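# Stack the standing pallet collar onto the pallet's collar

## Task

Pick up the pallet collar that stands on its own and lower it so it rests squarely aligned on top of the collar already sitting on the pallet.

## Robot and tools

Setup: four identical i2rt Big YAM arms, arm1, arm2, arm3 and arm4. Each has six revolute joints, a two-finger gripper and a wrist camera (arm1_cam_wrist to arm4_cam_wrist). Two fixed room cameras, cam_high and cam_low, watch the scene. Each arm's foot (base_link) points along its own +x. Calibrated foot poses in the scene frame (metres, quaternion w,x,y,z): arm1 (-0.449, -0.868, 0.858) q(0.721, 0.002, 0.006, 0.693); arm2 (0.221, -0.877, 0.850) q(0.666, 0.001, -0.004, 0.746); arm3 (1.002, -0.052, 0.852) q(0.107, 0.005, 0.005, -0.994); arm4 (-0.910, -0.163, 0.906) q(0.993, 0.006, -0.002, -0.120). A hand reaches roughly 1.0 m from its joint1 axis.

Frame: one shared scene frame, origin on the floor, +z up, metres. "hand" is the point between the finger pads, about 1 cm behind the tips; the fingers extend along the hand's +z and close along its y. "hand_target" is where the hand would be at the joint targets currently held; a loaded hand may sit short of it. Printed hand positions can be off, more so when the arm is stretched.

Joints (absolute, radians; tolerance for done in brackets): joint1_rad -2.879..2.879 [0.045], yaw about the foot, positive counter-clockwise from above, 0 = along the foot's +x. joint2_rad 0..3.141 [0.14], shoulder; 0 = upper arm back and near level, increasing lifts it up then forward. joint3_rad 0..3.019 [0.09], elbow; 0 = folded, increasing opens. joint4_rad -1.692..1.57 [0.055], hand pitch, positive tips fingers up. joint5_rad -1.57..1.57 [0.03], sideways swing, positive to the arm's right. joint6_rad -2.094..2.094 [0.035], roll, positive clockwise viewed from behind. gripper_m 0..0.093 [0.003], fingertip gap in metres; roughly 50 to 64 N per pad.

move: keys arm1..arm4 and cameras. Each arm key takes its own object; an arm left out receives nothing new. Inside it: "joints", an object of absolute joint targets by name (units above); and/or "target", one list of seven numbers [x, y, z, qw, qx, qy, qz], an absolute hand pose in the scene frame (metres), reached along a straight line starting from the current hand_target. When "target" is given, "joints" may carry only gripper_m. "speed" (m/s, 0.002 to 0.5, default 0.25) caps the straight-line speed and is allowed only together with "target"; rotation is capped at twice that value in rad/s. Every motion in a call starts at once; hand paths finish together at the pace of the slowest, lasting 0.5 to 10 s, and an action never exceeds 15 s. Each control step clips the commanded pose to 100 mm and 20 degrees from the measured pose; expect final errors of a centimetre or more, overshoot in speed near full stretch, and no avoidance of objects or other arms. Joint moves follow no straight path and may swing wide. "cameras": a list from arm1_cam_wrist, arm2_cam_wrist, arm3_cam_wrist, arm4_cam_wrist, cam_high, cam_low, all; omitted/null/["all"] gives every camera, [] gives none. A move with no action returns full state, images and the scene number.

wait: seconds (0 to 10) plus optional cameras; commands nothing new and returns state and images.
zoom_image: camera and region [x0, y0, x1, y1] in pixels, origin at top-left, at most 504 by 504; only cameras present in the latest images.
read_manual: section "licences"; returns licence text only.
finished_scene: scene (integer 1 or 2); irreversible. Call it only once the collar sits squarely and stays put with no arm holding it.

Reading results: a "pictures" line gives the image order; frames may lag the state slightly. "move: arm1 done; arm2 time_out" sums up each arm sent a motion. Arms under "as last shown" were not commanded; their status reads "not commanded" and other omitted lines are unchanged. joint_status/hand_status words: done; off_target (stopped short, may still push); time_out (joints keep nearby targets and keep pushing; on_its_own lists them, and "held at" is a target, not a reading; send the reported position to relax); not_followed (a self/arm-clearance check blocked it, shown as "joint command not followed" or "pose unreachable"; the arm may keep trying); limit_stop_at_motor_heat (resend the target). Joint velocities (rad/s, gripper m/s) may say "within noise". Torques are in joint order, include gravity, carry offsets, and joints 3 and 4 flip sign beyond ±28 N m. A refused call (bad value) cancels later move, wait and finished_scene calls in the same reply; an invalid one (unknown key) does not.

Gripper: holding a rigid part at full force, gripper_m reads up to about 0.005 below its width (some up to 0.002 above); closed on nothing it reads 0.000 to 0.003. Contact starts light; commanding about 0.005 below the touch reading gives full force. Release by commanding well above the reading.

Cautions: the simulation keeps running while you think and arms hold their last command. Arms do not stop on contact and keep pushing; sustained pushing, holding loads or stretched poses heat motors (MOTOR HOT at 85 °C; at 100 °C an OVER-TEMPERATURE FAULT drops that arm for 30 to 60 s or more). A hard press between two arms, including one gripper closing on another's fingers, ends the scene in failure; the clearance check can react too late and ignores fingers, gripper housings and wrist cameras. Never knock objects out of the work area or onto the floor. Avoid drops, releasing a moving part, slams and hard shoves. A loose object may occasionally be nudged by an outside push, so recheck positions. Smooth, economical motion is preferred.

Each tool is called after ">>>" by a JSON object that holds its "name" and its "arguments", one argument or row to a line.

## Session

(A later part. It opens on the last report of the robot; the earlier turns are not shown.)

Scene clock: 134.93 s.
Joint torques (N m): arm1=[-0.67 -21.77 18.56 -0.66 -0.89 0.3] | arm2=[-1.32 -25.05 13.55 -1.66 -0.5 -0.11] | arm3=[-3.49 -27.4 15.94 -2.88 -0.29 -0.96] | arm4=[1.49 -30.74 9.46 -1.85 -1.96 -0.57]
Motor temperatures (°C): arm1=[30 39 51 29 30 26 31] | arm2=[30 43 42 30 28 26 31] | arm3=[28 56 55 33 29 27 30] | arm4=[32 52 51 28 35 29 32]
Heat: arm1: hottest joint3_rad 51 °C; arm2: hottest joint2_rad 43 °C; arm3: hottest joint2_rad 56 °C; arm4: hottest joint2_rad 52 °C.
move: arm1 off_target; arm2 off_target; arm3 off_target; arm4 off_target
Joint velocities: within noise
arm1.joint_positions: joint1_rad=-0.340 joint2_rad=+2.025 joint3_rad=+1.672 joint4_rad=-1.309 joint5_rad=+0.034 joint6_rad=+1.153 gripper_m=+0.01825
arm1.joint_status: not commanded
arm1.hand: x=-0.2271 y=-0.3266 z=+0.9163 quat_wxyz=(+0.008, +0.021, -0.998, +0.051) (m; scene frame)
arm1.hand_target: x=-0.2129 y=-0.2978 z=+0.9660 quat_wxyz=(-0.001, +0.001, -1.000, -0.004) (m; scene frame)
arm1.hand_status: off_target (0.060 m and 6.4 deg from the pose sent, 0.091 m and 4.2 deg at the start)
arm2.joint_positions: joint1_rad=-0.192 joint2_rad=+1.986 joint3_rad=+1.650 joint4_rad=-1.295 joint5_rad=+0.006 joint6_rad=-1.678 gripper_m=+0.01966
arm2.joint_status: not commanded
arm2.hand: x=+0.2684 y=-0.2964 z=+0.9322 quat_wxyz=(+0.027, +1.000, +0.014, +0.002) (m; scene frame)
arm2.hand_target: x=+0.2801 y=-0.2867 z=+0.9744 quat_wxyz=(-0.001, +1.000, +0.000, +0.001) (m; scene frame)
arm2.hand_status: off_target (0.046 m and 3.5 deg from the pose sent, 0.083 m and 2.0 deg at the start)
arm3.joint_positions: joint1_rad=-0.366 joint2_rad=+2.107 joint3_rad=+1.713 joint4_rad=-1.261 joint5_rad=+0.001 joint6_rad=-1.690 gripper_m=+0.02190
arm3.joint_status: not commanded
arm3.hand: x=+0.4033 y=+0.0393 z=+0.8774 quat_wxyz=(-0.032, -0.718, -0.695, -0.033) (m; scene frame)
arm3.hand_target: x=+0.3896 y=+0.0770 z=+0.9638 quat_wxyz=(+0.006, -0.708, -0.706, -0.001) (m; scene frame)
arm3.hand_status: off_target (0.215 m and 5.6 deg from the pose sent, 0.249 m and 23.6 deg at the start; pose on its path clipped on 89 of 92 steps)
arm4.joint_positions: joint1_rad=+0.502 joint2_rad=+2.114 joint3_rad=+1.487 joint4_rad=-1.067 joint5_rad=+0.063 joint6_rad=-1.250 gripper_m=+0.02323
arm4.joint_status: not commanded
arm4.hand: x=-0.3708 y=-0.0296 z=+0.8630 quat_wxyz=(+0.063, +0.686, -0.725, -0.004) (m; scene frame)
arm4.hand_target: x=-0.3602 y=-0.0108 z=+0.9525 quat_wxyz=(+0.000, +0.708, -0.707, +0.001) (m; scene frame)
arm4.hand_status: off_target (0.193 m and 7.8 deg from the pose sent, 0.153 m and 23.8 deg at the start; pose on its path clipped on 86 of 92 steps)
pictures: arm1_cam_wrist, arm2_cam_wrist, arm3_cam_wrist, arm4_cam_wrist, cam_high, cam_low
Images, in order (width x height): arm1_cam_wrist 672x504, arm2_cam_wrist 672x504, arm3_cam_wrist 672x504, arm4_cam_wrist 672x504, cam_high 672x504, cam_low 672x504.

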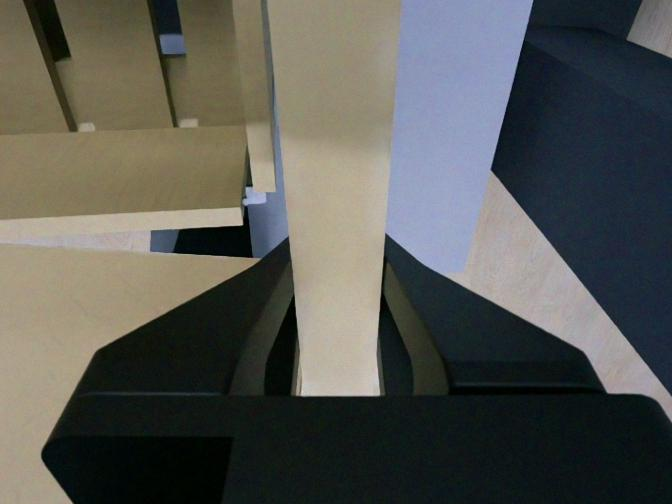

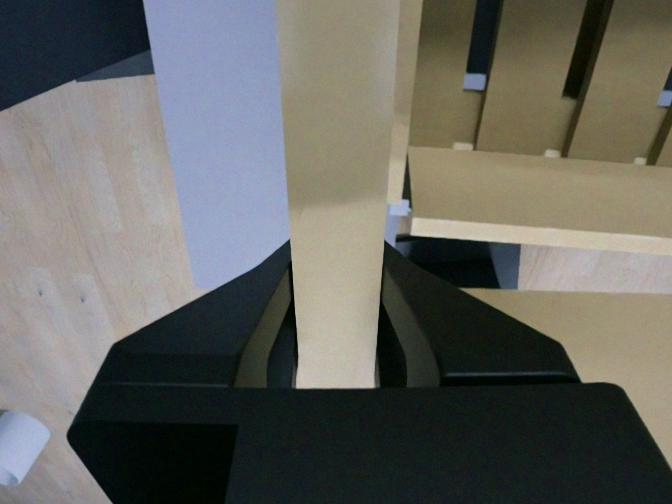

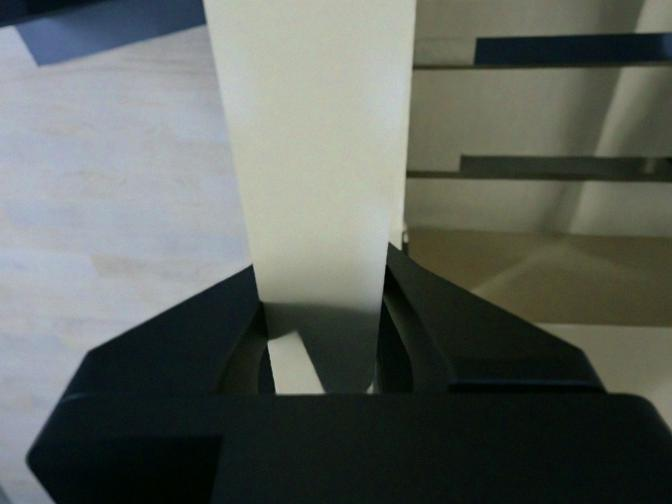

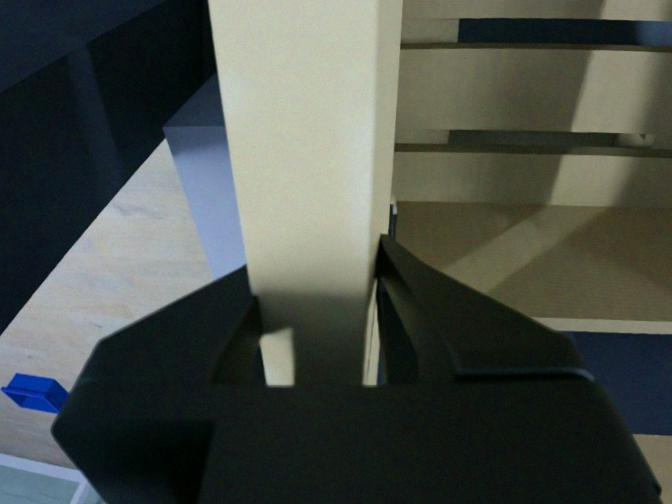

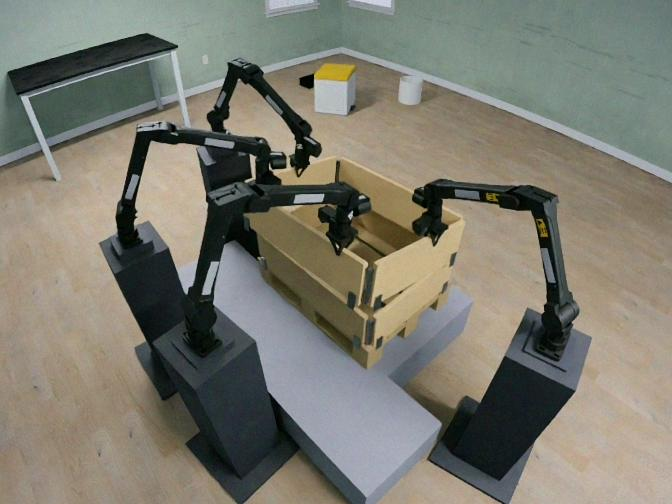

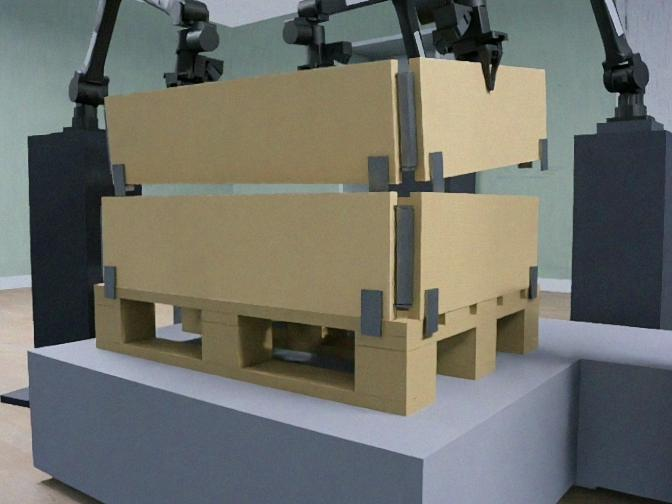

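>>> {"name": "move", "arguments": {
  "arm1": {"target":[-0.209,-0.272,0.94,0,0,1,0],"speed":0.025},
  "arm2": {"target":[0.285,-0.266,0.93,0,1,0.0,0],"speed":0.025},
  "arm3": {"target":[0.378,0.115,1.03,0,0.7071,0.7071,0],"speed":0.025},
  "arm4": {"target":[-0.372,0.04,1.06,0,-0.7071,0.7071,0],"speed":0.025}
}}

>>> {"name": "zoom_image", "arguments": {
  "camera": "cam_low",
  "region": [350, 20, 600, 360]
}}

>>> {"name": "zoom_image", "arguments": {
  "camera": "cam_high",
  "region": [220, 130, 480, 370]
}}

Scene clock: 151.50 s.
Joint torques (N m): arm1=[0.09 -20.66 18.88 -0.25 -0.5 0.4] | arm2=[-1.61 -22.3 12.21 -0.14 -0.38 -0.13] | arm3=[-2.96 -28.75 14.54 -2.82 -0.46 -0.91] | arm4=[2.78 -30.74 8.7 -2.76 -1.68 -0.27]
Motor temperatures (°C): arm1=[30 39 54 29 31 26 31] | arm2=[30 43 42 29 28 26 31] | arm3=[28 58 59 33 29 27 31] | arm4=[32 51 50 28 37 29 32]
Heat: arm1: hottest joint3_rad 54 °C; arm2: hottest joint2_rad 43 °C; arm3: hottest joint3_rad 59 °C; arm4: hottest joint2_rad 51 °C.
move: arm1 off_target; arm2 off_target; arm3 off_target; arm4 off_target
Joint velocities: within noise
arm1.joint_positions: joint1_rad=-0.340 joint2_rad=+2.082 joint3_rad=+1.732 joint4_rad=-1.318 joint5_rad=+0.023 joint6_rad=+1.153 gripper_m=+0.01825
arm1.joint_status: not commanded
arm1.hand: x=-0.2230 y=-0.3109 z=+0.9040 quat_wxyz=(+0.014, +0.020, -0.998, +0.052) (m; scene frame)
arm1.hand_target: x=-0.2112 y=-0.2781 z=+0.9415 quat_wxyz=(+0.001, +0.000, -1.000, +0.003) (m; scene frame)
arm1.hand_status: off_target (0.055 m and 6.6 deg from the pose sent, 0.062 m and 6.4 deg at the start)
arm2.joint_positions: joint1_rad=-0.193 joint2_rad=+2.032 joint3_rad=+1.682 joint4_rad=-1.266 joint5_rad=+0.002 joint6_rad=-1.681 gripper_m=+0.01966
arm2.joint_status: not commanded
arm2.hand: x=+0.2699 y=-0.2799 z=+0.9172 quat_wxyz=(+0.018, +1.000, +0.015, +0.001) (m; scene frame)
arm2.hand_target: x=+0.2848 y=-0.2671 z=+0.9302 quat_wxyz=(+0.000, +1.000, +0.000, +0.000) (m; scene frame)
arm2.hand_status: off_target (0.024 m and 2.7 deg from the pose sent, 0.035 m and 3.5 deg at the start)
arm3.joint_positions: joint1_rad=-0.392 joint2_rad=+2.119 joint3_rad=+1.713 joint4_rad=-1.248 joint5_rad=+0.007 joint6_rad=-1.714 gripper_m=+0.02200
arm3.joint_status: not commanded
arm3.hand: x=+0.4045 y=+0.0566 z=+0.8700 quat_wxyz=(-0.031, -0.718, -0.694, -0.034) (m; scene frame)
arm3.hand_target: x=+0.3944 y=+0.0887 z=+0.9587 quat_wxyz=(+0.006, -0.708, -0.706, -0.002) (m; scene frame)
arm3.hand_status: off_target (0.172 m and 5.7 deg from the pose sent, 0.172 m and 5.6 deg at the start; pose on its path clipped on 149 of 158 steps)
arm4.joint_positions: joint1_rad=+0.529 joint2_rad=+2.112 joint3_rad=+1.469 joint4_rad=-1.013 joint5_rad=+0.051 joint6_rad=-1.239 gripper_m=+0.02169
arm4.joint_status: not commanded
arm4.hand: x=-0.3704 y=-0.0116 z=+0.8580 quat_wxyz=(+0.043, +0.692, -0.721, +0.001) (m; scene frame)
arm4.hand_target: x=-0.3718 y=+0.0114 z=+0.9453 quat_wxyz=(-0.001, +0.707, -0.707, +0.000) (m; scene frame)
arm4.hand_status: off_target (0.208 m and 5.4 deg from the pose sent, 0.209 m and 7.8 deg at the start; pose on its path clipped on 150 of 158 steps)
pictures: arm1_cam_wrist, arm2_cam_wrist, arm3_cam_wrist, arm4_cam_wrist, cam_high, cam_low
Images, in order (width x height): arm1_cam_wrist 672x504, arm2_cam_wrist 672x504, arm3_cam_wrist 672x504, arm4_cam_wrist 672x504, cam_high 672x504, cam_low 672x504.

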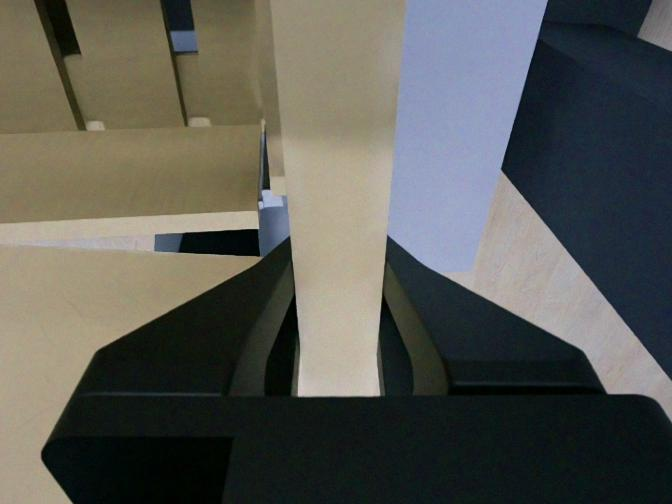

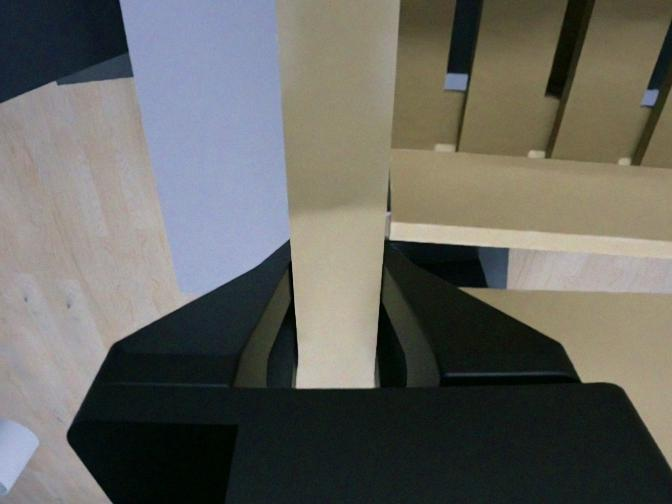

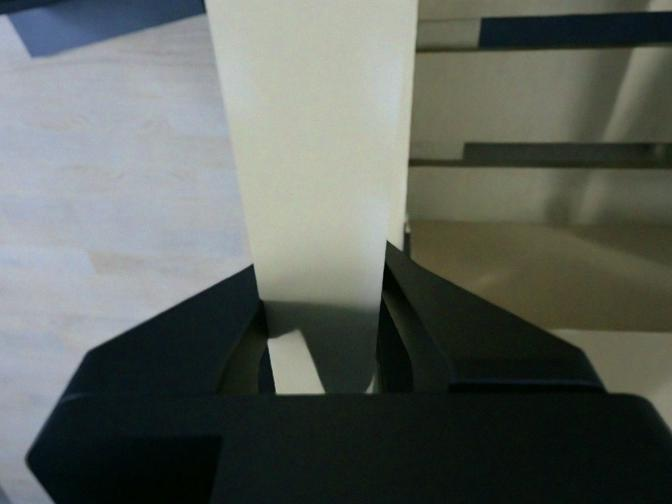

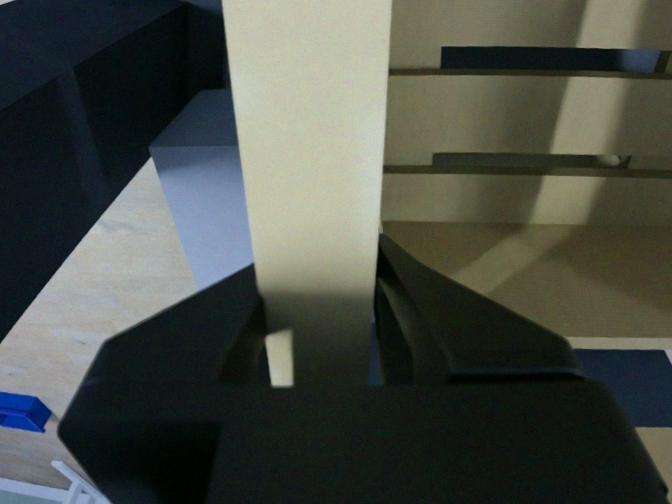

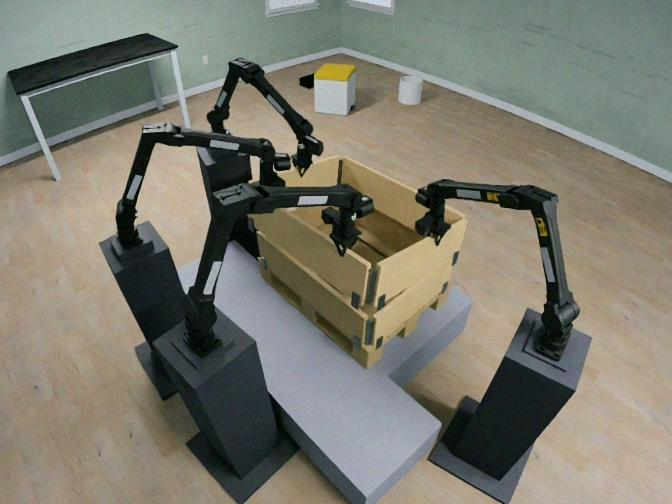

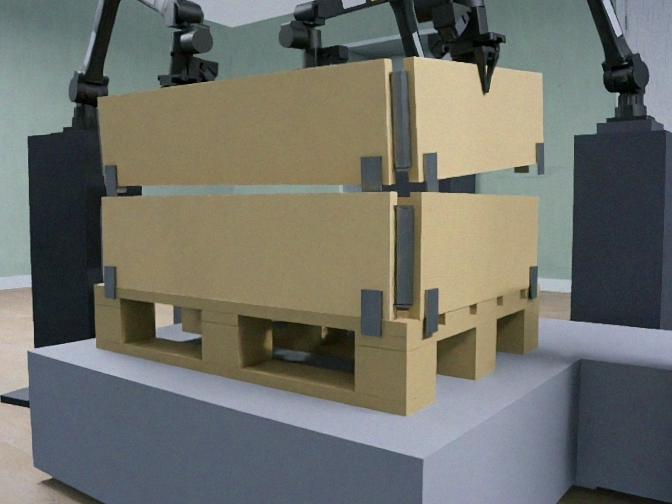

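Scaled by 1.482 from the camera's 672x504 image, which has a finer 960x720 frame.

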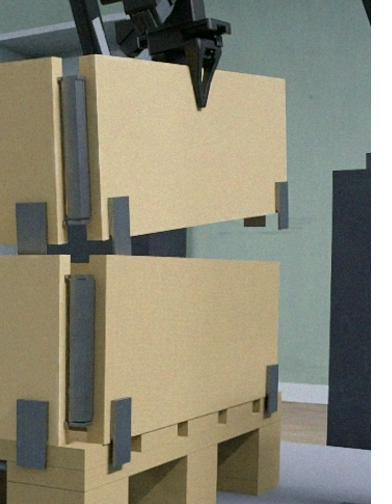

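Scaled by 1.938 from the camera's 672x504 image, which has a finer 960x720 frame.

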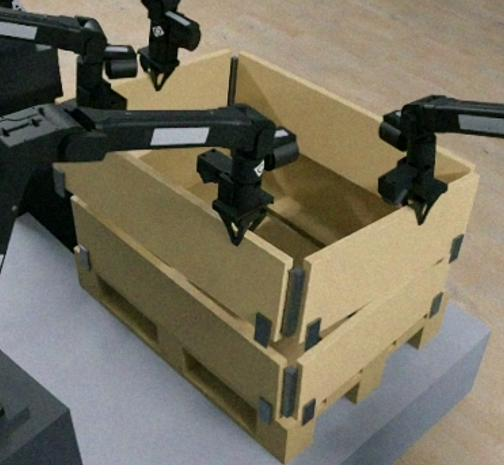

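>>> {"name": "move", "arguments": {
  "arm1": {"target":[-0.209,-0.283,0.89,0,0,1,0],"speed":0.03},
  "arm2": {"target":[0.283,-0.274,0.885,0,1,0.0,0],"speed":0.03},
  "arm3": {"target":[0.389,0.082,0.96,0,0.7071,0.7071,0],"speed":0.03},
  "arm4": {"target":[-0.366,0.012,0.96,0,-0.7071,0.7071,0],"speed":0.03}
}}

>>> {"name": "zoom_image", "arguments": {
  "camera": "cam_low",
  "region": [350, 20, 600, 360]
}}

>>> {"name": "zoom_image", "arguments": {
  "camera": "cam_low",
  "region": [80, 60, 330, 320]
}}

>>> {"name": "zoom_image", "arguments": {
  "camera": "cam_high",
  "region": [220, 130, 480, 370]
}}

Scene clock: 167.80 s.
Joint torques (N m): arm1=[-0.5 -20.42 11.33 2.14 -0.16 0.31] | arm2=[-0.62 -21.48 7.98 0.29 -0.19 -0.09] | arm3=[-1.44 -29.74 13.82 -3.28 -0.77 -0.56] | arm4=[1.26 -30.04 10.29 -3.44 -0.66 -0.2]
Motor temperatures (°C): arm1=[30 39 53 29 30 26 32] | arm2=[30 40 41 29 28 26 31] | arm3=[28 56 60 33 29 28 31] | arm4=[32 56 49 28 37 29 32]
Heat: arm1: hottest joint3_rad 53 °C; arm2: hottest joint3_rad 41 °C; arm3: hottest joint3_rad 60 °C; arm4: hottest joint2_rad 56 °C.
move: arm1 off_target; arm2 off_target; arm3 off_target; arm4 off_target
Joint velocities: within noise
arm1.joint_positions: joint1_rad=-0.340 joint2_rad=+2.105 joint3_rad=+1.723 joint4_rad=-1.248 joint5_rad=+0.012 joint6_rad=+1.157 gripper_m=+0.01825
arm1.joint_status: not commanded
arm1.hand: x=-0.2203 y=-0.2993 z=+0.8864 quat_wxyz=(+0.011, +0.018, -0.999, +0.032) (m; scene frame)
arm1.hand_target: x=-0.2095 y=-0.2839 z=+0.8907 quat_wxyz=(+0.001, +0.000, -1.000, +0.001) (m; scene frame)
arm1.hand_status: off_target (0.020 m and 4.4 deg from the pose sent, 0.034 m and 6.6 deg at the start)
arm2.joint_positions: joint1_rad=-0.203 joint2_rad=+2.046 joint3_rad=+1.644 joint4_rad=-1.175 joint5_rad=-0.003 joint6_rad=-1.683 gripper_m=+0.01965
arm2.joint_status: not commanded
arm2.hand: x=+0.2757 y=-0.2738 z=+0.8952 quat_wxyz=(-0.001, +1.000, +0.011, +0.000) (m; scene frame)
arm2.hand_target: x=+0.2825 y=-0.2768 z=+0.8853 quat_wxyz=(+0.005, +1.000, +0.000, -0.001) (m; scene frame)
arm2.hand_status: off_target (0.013 m and 1.3 deg from the pose sent, 0.035 m and 2.7 deg at the start)
arm3.joint_positions: joint1_rad=-0.400 joint2_rad=+2.133 joint3_rad=+1.714 joint4_rad=-1.225 joint5_rad=+0.009 joint6_rad=-1.740 gripper_m=+0.02215
arm3.joint_status: not commanded
arm3.hand: x=+0.4010 y=+0.0624 z=+0.8619 quat_wxyz=(-0.027, -0.712, -0.701, -0.031) (m; scene frame)
arm3.hand_target: x=+0.3930 y=+0.0805 z=+0.9540 quat_wxyz=(+0.004, -0.707, -0.707, +0.000) (m; scene frame)
arm3.hand_status: off_target (0.101 m and 4.8 deg from the pose sent, 0.095 m and 5.7 deg at the start; pose on its path clipped on 13 of 69 steps)
arm4.joint_positions: joint1_rad=+0.545 joint2_rad=+2.112 joint3_rad=+1.467 joint4_rad=-1.002 joint5_rad=+0.026 joint6_rad=-1.256 gripper_m=+0.02118
arm4.joint_status: not commanded
arm4.hand: x=-0.3725 y=+0.0014 z=+0.8570 quat_wxyz=(+0.034, +0.704, -0.710, -0.008) (m; scene frame)
arm4.hand_target: x=-0.3673 y=+0.0108 z=+0.9472 quat_wxyz=(-0.002, +0.710, -0.704, +0.001) (m; scene frame)
arm4.hand_status: off_target (0.104 m and 4.0 deg from the pose sent, 0.105 m and 5.4 deg at the start; pose on its path clipped on 32 of 69 steps)
pictures: arm1_cam_wrist, arm2_cam_wrist, arm3_cam_wrist, arm4_cam_wrist, cam_high, cam_low
Images, in order (width x height): arm1_cam_wrist 672x504, arm2_cam_wrist 672x504, arm3_cam_wrist 672x504, arm4_cam_wrist 672x504, cam_high 672x504, cam_low 672x504.

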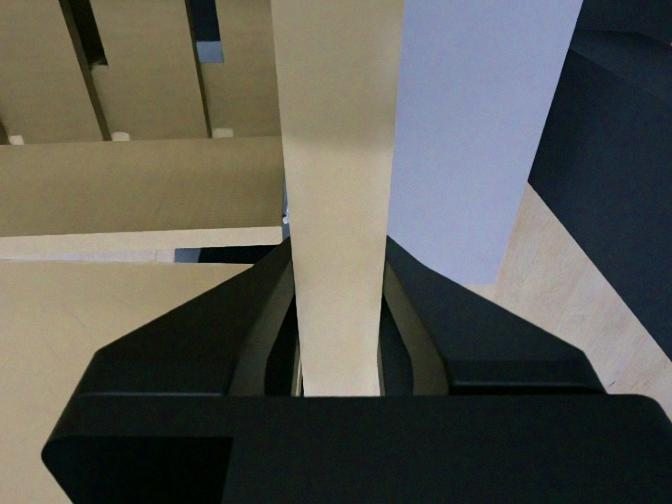

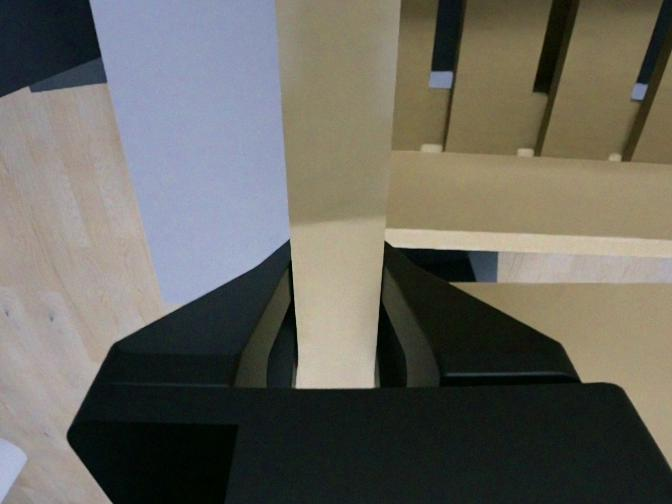

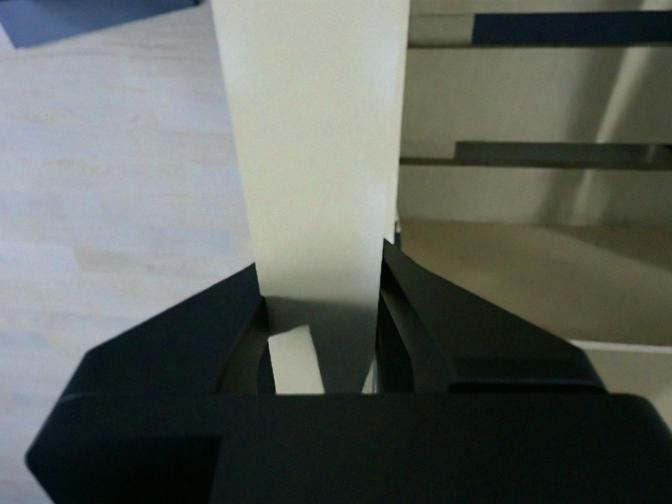

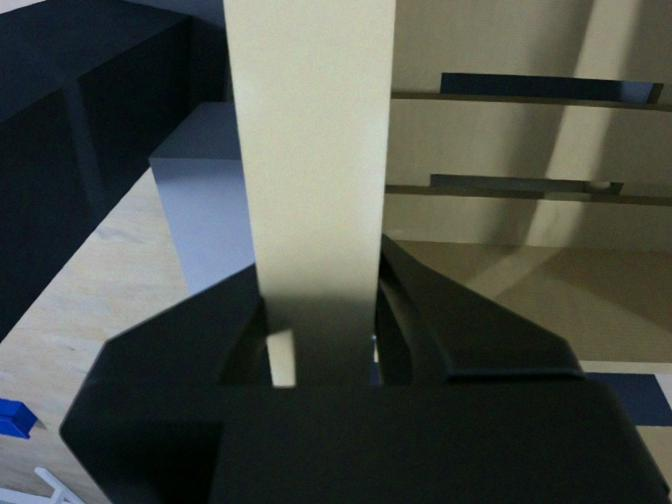

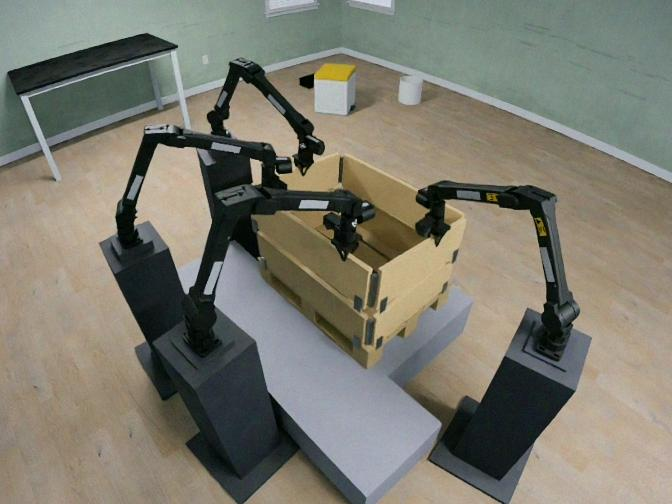

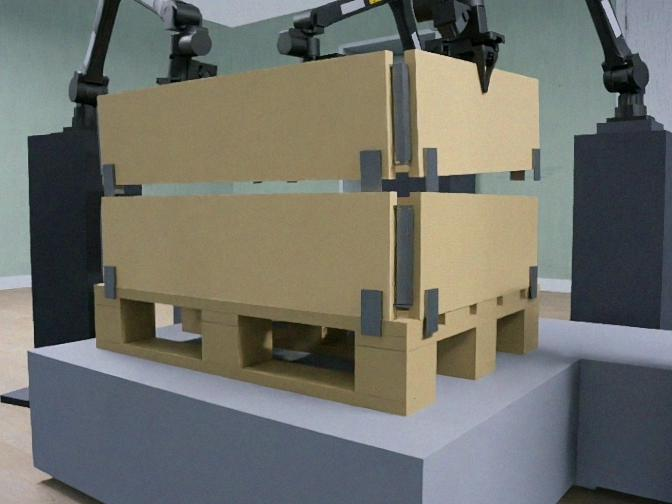

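Scaled by 1.482 from the camera's 672x504 image, which has a finer 960x720 frame.

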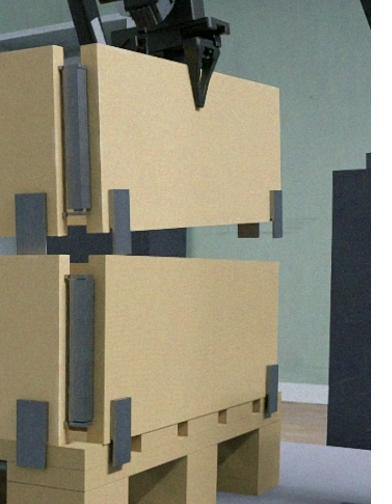

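Scaled by 1.938 from the camera's 672x504 image, which has a finer 960x720 frame.

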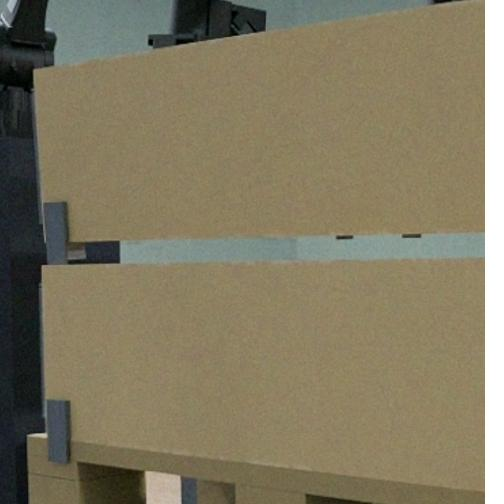

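Scaled by 1.938 from the camera's 672x504 image, which has a finer 960x720 frame.

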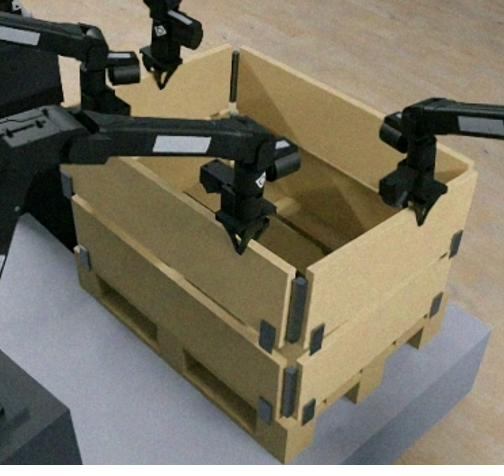

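>>> {"name": "move", "arguments": {
  "arm1": {"target":[-0.209,-0.292,0.853,0,0,1,0],"speed":0.03},
  "arm2": {"target":[0.283,-0.286,0.842,0,1,0.0,0],"speed":0.03},
  "arm3": {"target":[0.391,0.071,0.937,0,0.7071,0.7071,0],"speed":0.03},
  "arm4": {"target":[-0.364,0.000,0.935,0,-0.7071,0.7071,0],"speed":0.03}
}}

>>> {"name": "zoom_image", "arguments": {
  "camera": "cam_low",
  "region": [350, 20, 600, 360]
}}

>>> {"name": "zoom_image", "arguments": {
  "camera": "cam_low",
  "region": [80, 60, 330, 320]
}}

>>> {"name": "zoom_image", "arguments": {
  "camera": "cam_high",
  "region": [220, 130, 480, 370]
}}

Scene clock: 178.93 s.
Joint torques (N m): arm1=[-0.32 -18.43 11.11 2.33 -0.07 0.37] | arm2=[-0.73 -19.43 6.9 0.42 -0.18 -0.04] | arm3=[-0.15 -30.04 11.02 -2.48 -0.64 -0.41] | arm4=[1.14 -29.57 9.07 -2.73 -0.07 -0.07]
Motor temperatures (°C): arm1=[30 40 53 29 30 26 32] | arm2=[30 39 40 29 28 26 31] | arm3=[28 55 58 33 29 27 31] | arm4=[32 56 49 28 35 29 32]
Heat: arm1: hottest joint3_rad 53 °C; arm2: hottest joint3_rad 40 °C; arm3: hottest joint3_rad 58 °C; arm4: hottest joint2_rad 56 °C.
move: arm1 off_target; arm2 off_target; arm3 off_target; arm4 off_target
Joint velocities: within noise
arm1.joint_positions: joint1_rad=-0.348 joint2_rad=+2.105 joint3_rad=+1.652 joint4_rad=-1.157 joint5_rad=+0.000 joint6_rad=+1.144 gripper_m=+0.01829
arm1.joint_status: not commanded
arm1.hand: x=-0.2204 y=-0.3064 z=+0.8612 quat_wxyz=(+0.013, +0.020, -0.999, +0.020) (m; scene frame)
arm1.hand_target: x=-0.2108 y=-0.2918 z=+0.8536 quat_wxyz=(+0.005, +0.000, -1.000, -0.002) (m; scene frame)
arm1.hand_status: off_target (0.020 m and 3.6 deg from the pose sent, 0.036 m and 4.4 deg at the start)
arm2.joint_positions: joint1_rad=-0.204 joint2_rad=+2.047 joint3_rad=+1.565 joint4_rad=-1.056 joint5_rad=-0.009 joint6_rad=-1.689 gripper_m=+0.01965
arm2.joint_status: not commanded
arm2.hand: x=+0.2751 y=-0.2766 z=+0.8674 quat_wxyz=(-0.021, +1.000, +0.014, -0.001) (m; scene frame)
arm2.hand_target: x=+0.2818 y=-0.2867 z=+0.8426 quat_wxyz=(+0.000, +1.000, +0.000, -0.003) (m; scene frame)
arm2.hand_status: off_target (0.028 m and 2.8 deg from the pose sent, 0.055 m and 1.3 deg at the start)
arm3.joint_positions: joint1_rad=-0.399 joint2_rad=+2.148 joint3_rad=+1.710 joint4_rad=-1.202 joint5_rad=+0.004 joint6_rad=-1.739 gripper_m=+0.02227
arm3.joint_status: not commanded
arm3.hand: x=+0.3987 y=+0.0616 z=+0.8515 quat_wxyz=(-0.026, -0.713, -0.701, -0.028) (m; scene frame)
arm3.hand_target: x=+0.3932 y=+0.0703 z=+0.9322 quat_wxyz=(+0.001, -0.707, -0.707, -0.001) (m; scene frame)
arm3.hand_status: off_target (0.086 m and 4.5 deg from the pose sent, 0.076 m and 4.8 deg at the start)
arm4.joint_positions: joint1_rad=+0.525 joint2_rad=+2.125 joint3_rad=+1.457 joint4_rad=-0.981 joint5_rad=+0.006 joint6_rad=-1.283 gripper_m=+0.02117
arm4.joint_status: not commanded
arm4.hand: x=-0.3723 y=-0.0065 z=+0.8466 quat_wxyz=(+0.029, +0.706, -0.707, -0.018) (m; scene frame)
arm4.hand_target: x=-0.3655 y=-0.0001 z=+0.9273 quat_wxyz=(-0.001, +0.707, -0.707, -0.002) (m; scene frame)
arm4.hand_status: off_target (0.089 m and 4.0 deg from the pose sent, 0.078 m and 4.0 deg at the start)
pictures: arm1_cam_wrist, arm2_cam_wrist, arm3_cam_wrist, arm4_cam_wrist, cam_high, cam_low
Images, in order (width x height): arm1_cam_wrist 672x504, arm2_cam_wrist 672x504, arm3_cam_wrist 672x504, arm4_cam_wrist 672x504, cam_high 672x504, cam_low 672x504.

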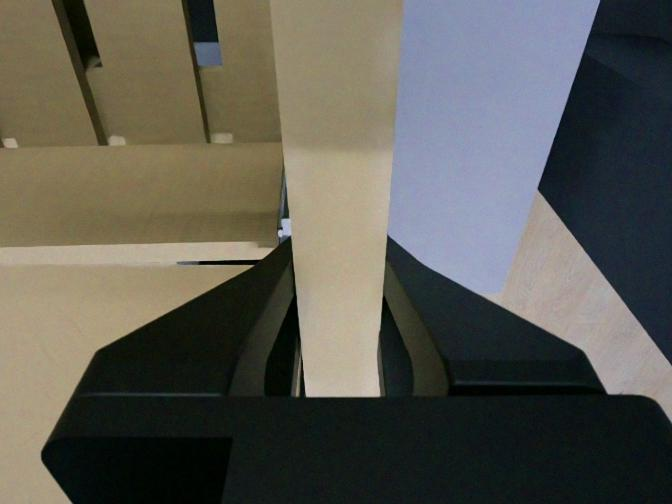

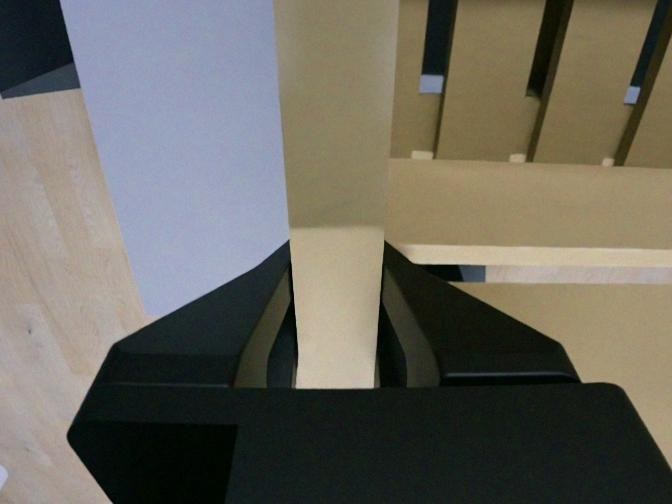

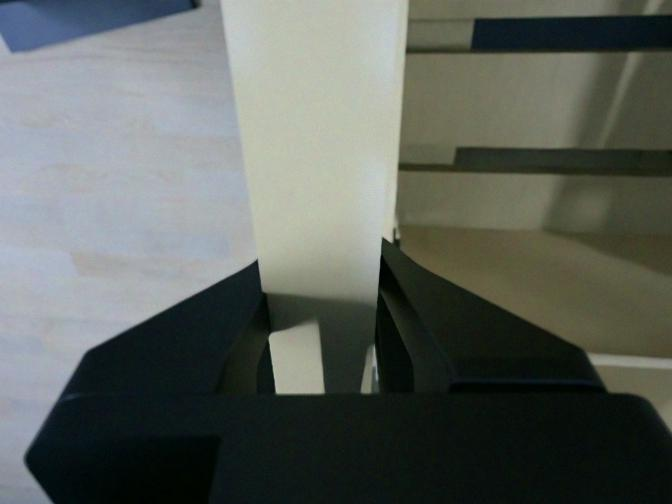

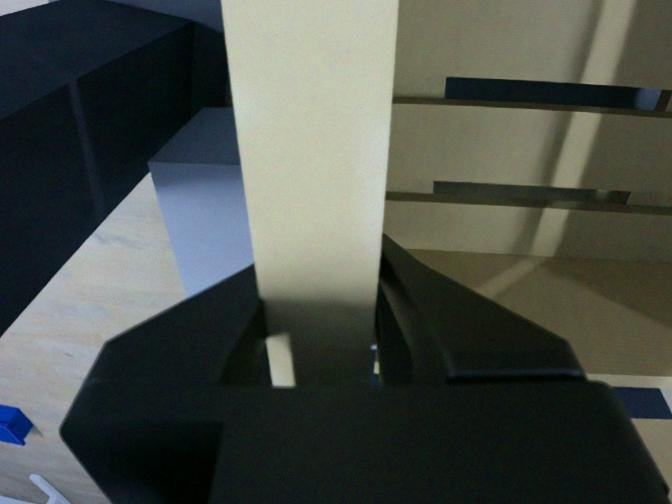

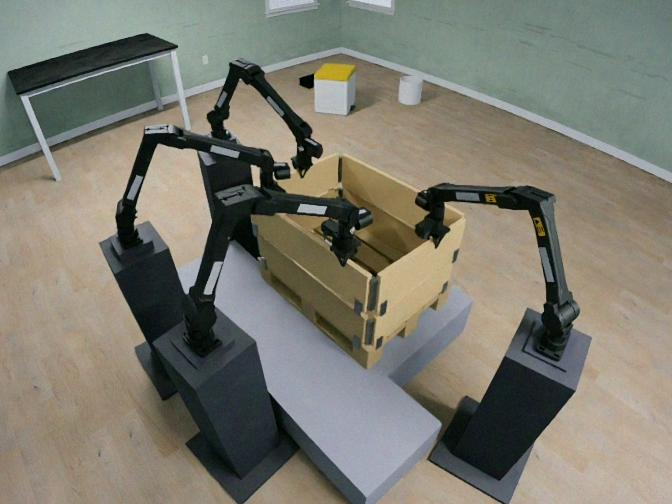

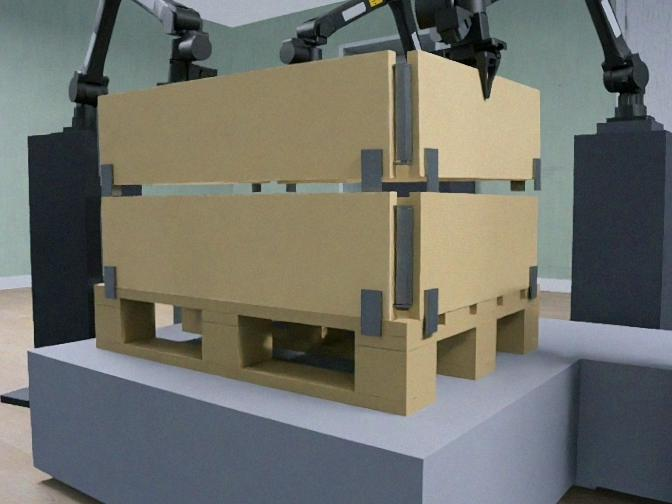

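Scaled by 1.482 from the camera's 672x504 image, which has a finer 960x720 frame.

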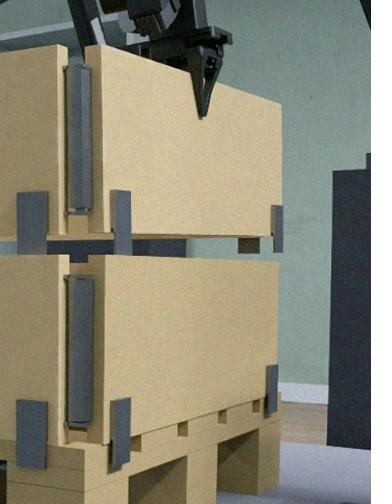

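Scaled by 1.938 from the camera's 672x504 image, which has a finer 960x720 frame.

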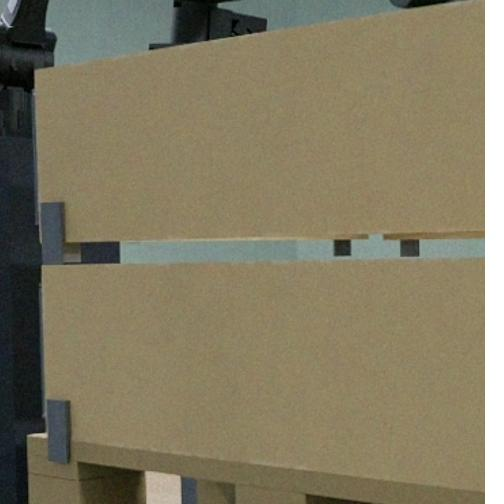

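Scaled by 1.938 from the camera's 672x504 image, which has a finer 960x720 frame.

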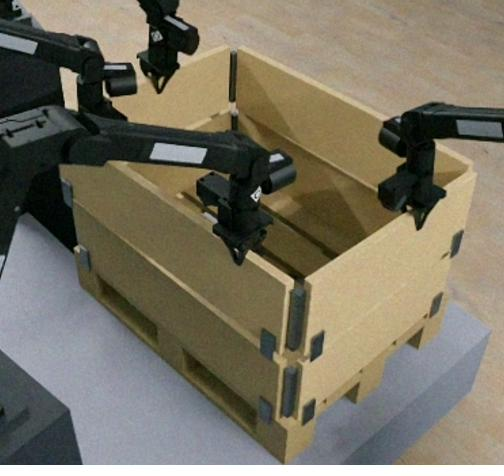

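>>> {"name": "move", "arguments": {
  "arm1": {"target":[-0.211,-0.296,0.828,0,0,1,0],"speed":0.03},
  "arm2": {"target":[0.281,-0.290,0.818,0,1,0.0,0],"speed":0.03},
  "arm3": {"target":[0.391,0.066,0.905,0,0.7071,0.7071,0],"speed":0.03},
  "arm4": {"target":[-0.3655,-0.005,0.902,0,-0.7071,0.7071,0],"speed":0.03}
}}

>>> {"name": "zoom_image", "arguments": {
  "camera": "cam_low",
  "region": [350, 20, 600, 360]
}}

>>> {"name": "zoom_image", "arguments": {
  "camera": "cam_low",
  "region": [80, 60, 330, 320]
}}

>>> {"name": "zoom_image", "arguments": {
  "camera": "cam_high",
  "region": [220, 130, 480, 370]
}}

Scene clock: 196.87 s.
Joint torques (N m): arm1=[0.15 -17.61 11.34 2.18 0.29 0.45] | arm2=[-0.38 -19.31 7.13 0.23 0.06 0.04] | arm3=[0.15 -27.87 10.14 -1.89 -0.54 -0.37] | arm4=[1.55 -27.11 8.31 -2.09 0.06 -0.02]
Motor temperatures (°C): arm1=[30 40 52 29 29 26 32] | arm2=[30 40 38 29 28 26 31] | arm3=[28 57 56 33 29 27 31] | arm4=[32 56 49 28 33 29 32]
Heat: arm1: hottest joint3_rad 52 °C; arm2: hottest joint2_rad 40 °C; arm3: hottest joint2_rad 57 °C; arm4: hottest joint2_rad 56 °C.
move: arm1 off_target; arm2 off_target; arm3 off_target; arm4 off_target
Joint velocities: within noise
arm1.joint_positions: joint1_rad=-0.353 joint2_rad=+2.116 joint3_rad=+1.609 joint4_rad=-1.097 joint5_rad=+0.000 joint6_rad=+1.135 gripper_m=+0.01845
arm1.joint_status: not commanded
arm1.hand: x=-0.2197 y=-0.3123 z=+0.8396 quat_wxyz=(+0.012, +0.022, -1.000, +0.018) (m; scene frame)
arm1.hand_target: x=-0.2115 y=-0.2971 z=+0.8285 quat_wxyz=(+0.001, +0.001, -1.000, +0.001) (m; scene frame)
arm1.hand_status: off_target (0.022 m and 3.6 deg from the pose sent, 0.036 m and 3.6 deg at the start)
arm2.joint_positions: joint1_rad=-0.205 joint2_rad=+2.069 joint3_rad=+1.528 joint4_rad=-0.983 joint5_rad=-0.009 joint6_rad=-1.693 gripper_m=+0.01965
arm2.joint_status: not commanded
arm2.hand: x=+0.2756 y=-0.2778 z=+0.8424 quat_wxyz=(-0.027, +1.000, +0.016, +0.000) (m; scene frame)
arm2.hand_target: x=+0.2809 y=-0.2878 z=+0.8189 quat_wxyz=(-0.006, +1.000, +0.000, +0.000) (m; scene frame)
arm2.hand_status: off_target (0.028 m and 3.6 deg from the pose sent, 0.051 m and 2.8 deg at the start)
arm3.joint_positions: joint1_rad=-0.397 joint2_rad=+2.151 joint3_rad=+1.682 joint4_rad=-1.153 joint5_rad=-0.001 joint6_rad=-1.736 gripper_m=+0.02217
arm3.joint_status: not commanded
arm3.hand: x=+0.3986 y=+0.0596 z=+0.8393 quat_wxyz=(-0.021, -0.713, -0.700, -0.022) (m; scene frame)
arm3.hand_target: x=+0.3922 y=+0.0656 z=+0.9022 quat_wxyz=(+0.001, -0.707, -0.707, +0.000) (m; scene frame)
arm3.hand_status: off_target (0.066 m and 3.6 deg from the pose sent, 0.054 m and 4.5 deg at the start)
arm4.joint_positions: joint1_rad=+0.514 joint2_rad=+2.129 joint3_rad=+1.432 joint4_rad=-0.932 joint5_rad=+0.008 joint6_rad=-1.294 gripper_m=+0.02024
arm4.joint_status: not commanded
arm4.hand: x=-0.3714 y=-0.0129 z=+0.8366 quat_wxyz=(+0.021, +0.706, -0.708, -0.013) (m; scene frame)
arm4.hand_target: x=-0.3661 y=-0.0054 z=+0.8977 quat_wxyz=(+0.000, +0.707, -0.707, +0.000) (m; scene frame)
arm4.hand_status: off_target (0.066 m and 2.8 deg from the pose sent, 0.056 m and 4.0 deg at the start)
pictures: arm1_cam_wrist, arm2_cam_wrist, arm3_cam_wrist, arm4_cam_wrist, cam_high, cam_low
Images, in order (width x height): arm1_cam_wrist 672x504, arm2_cam_wrist 672x504, arm3_cam_wrist 672x504, arm4_cam_wrist 672x504, cam_high 672x504, cam_low 672x504.

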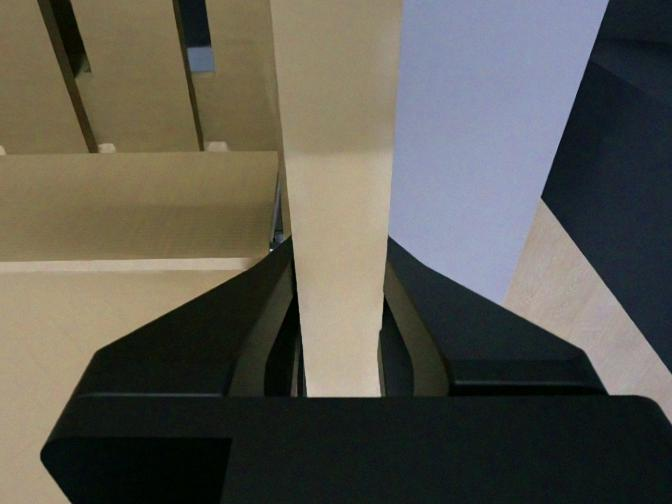

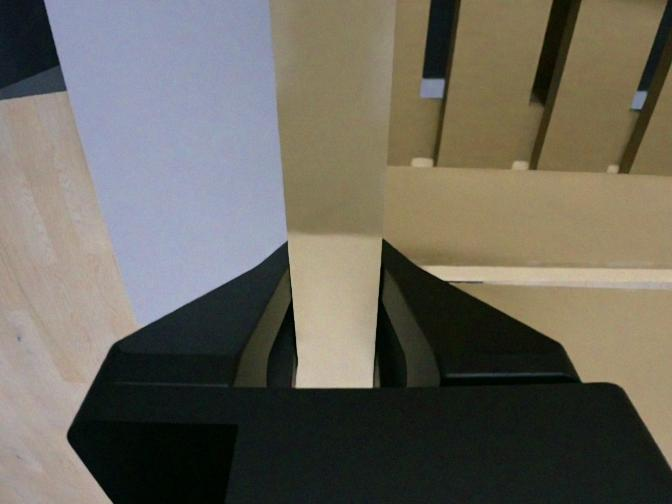

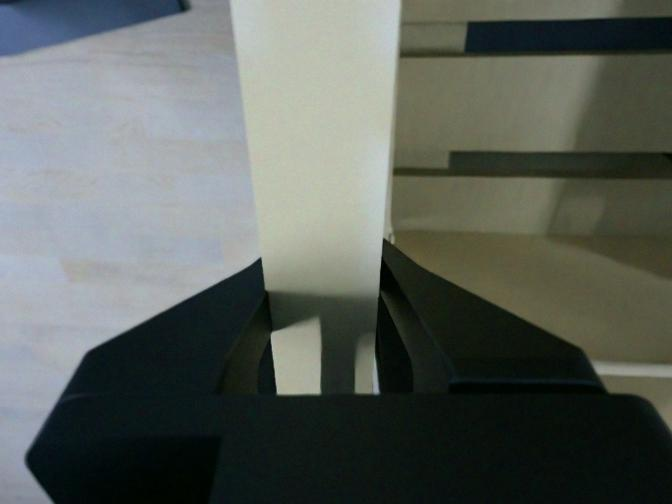

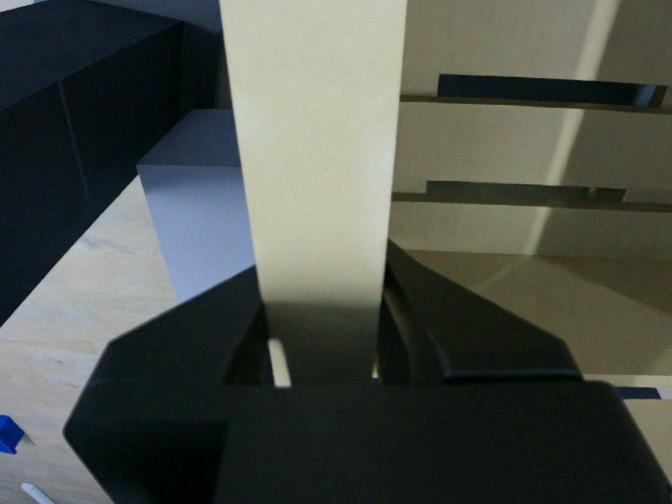

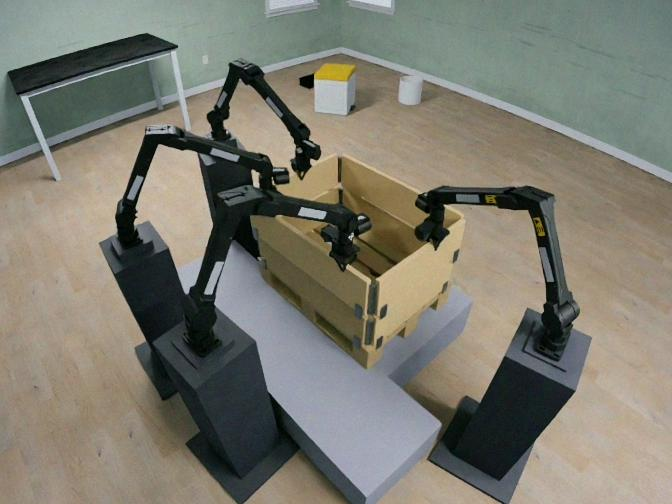

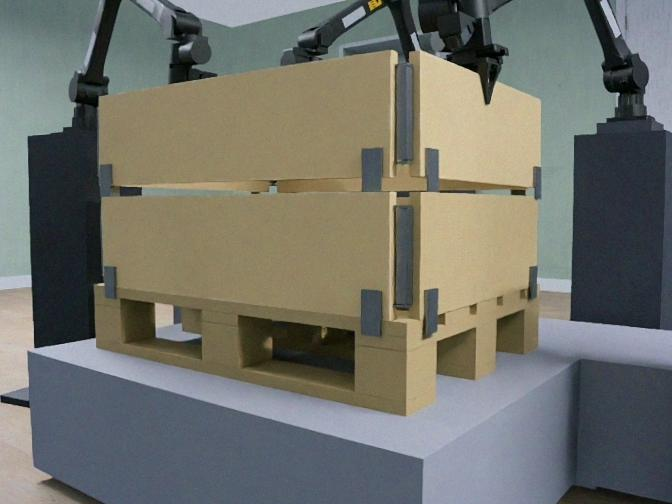

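Scaled by 1.482 from the camera's 672x504 image, which has a finer 960x720 frame.

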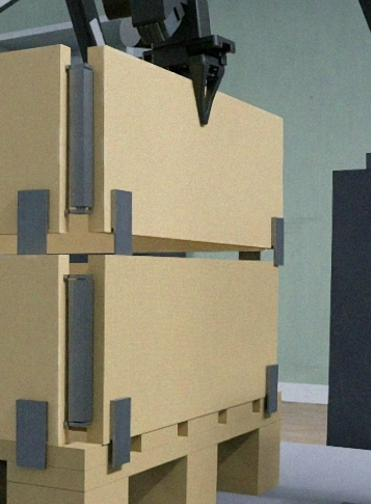

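Scaled by 1.938 from the camera's 672x504 image, which has a finer 960x720 frame.

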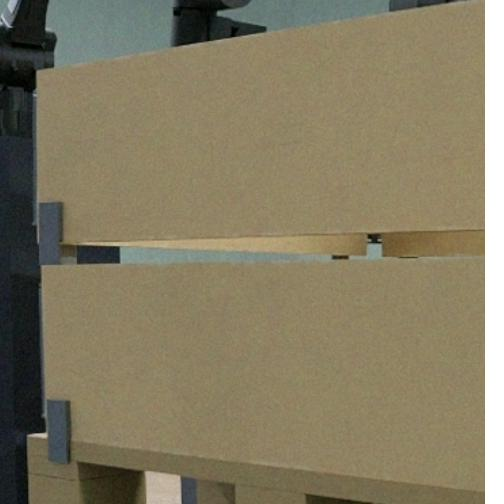

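Scaled by 1.938 from the camera's 672x504 image, which has a finer 960x720 frame.

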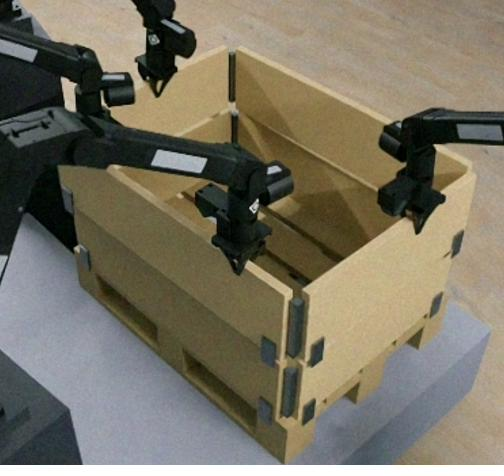

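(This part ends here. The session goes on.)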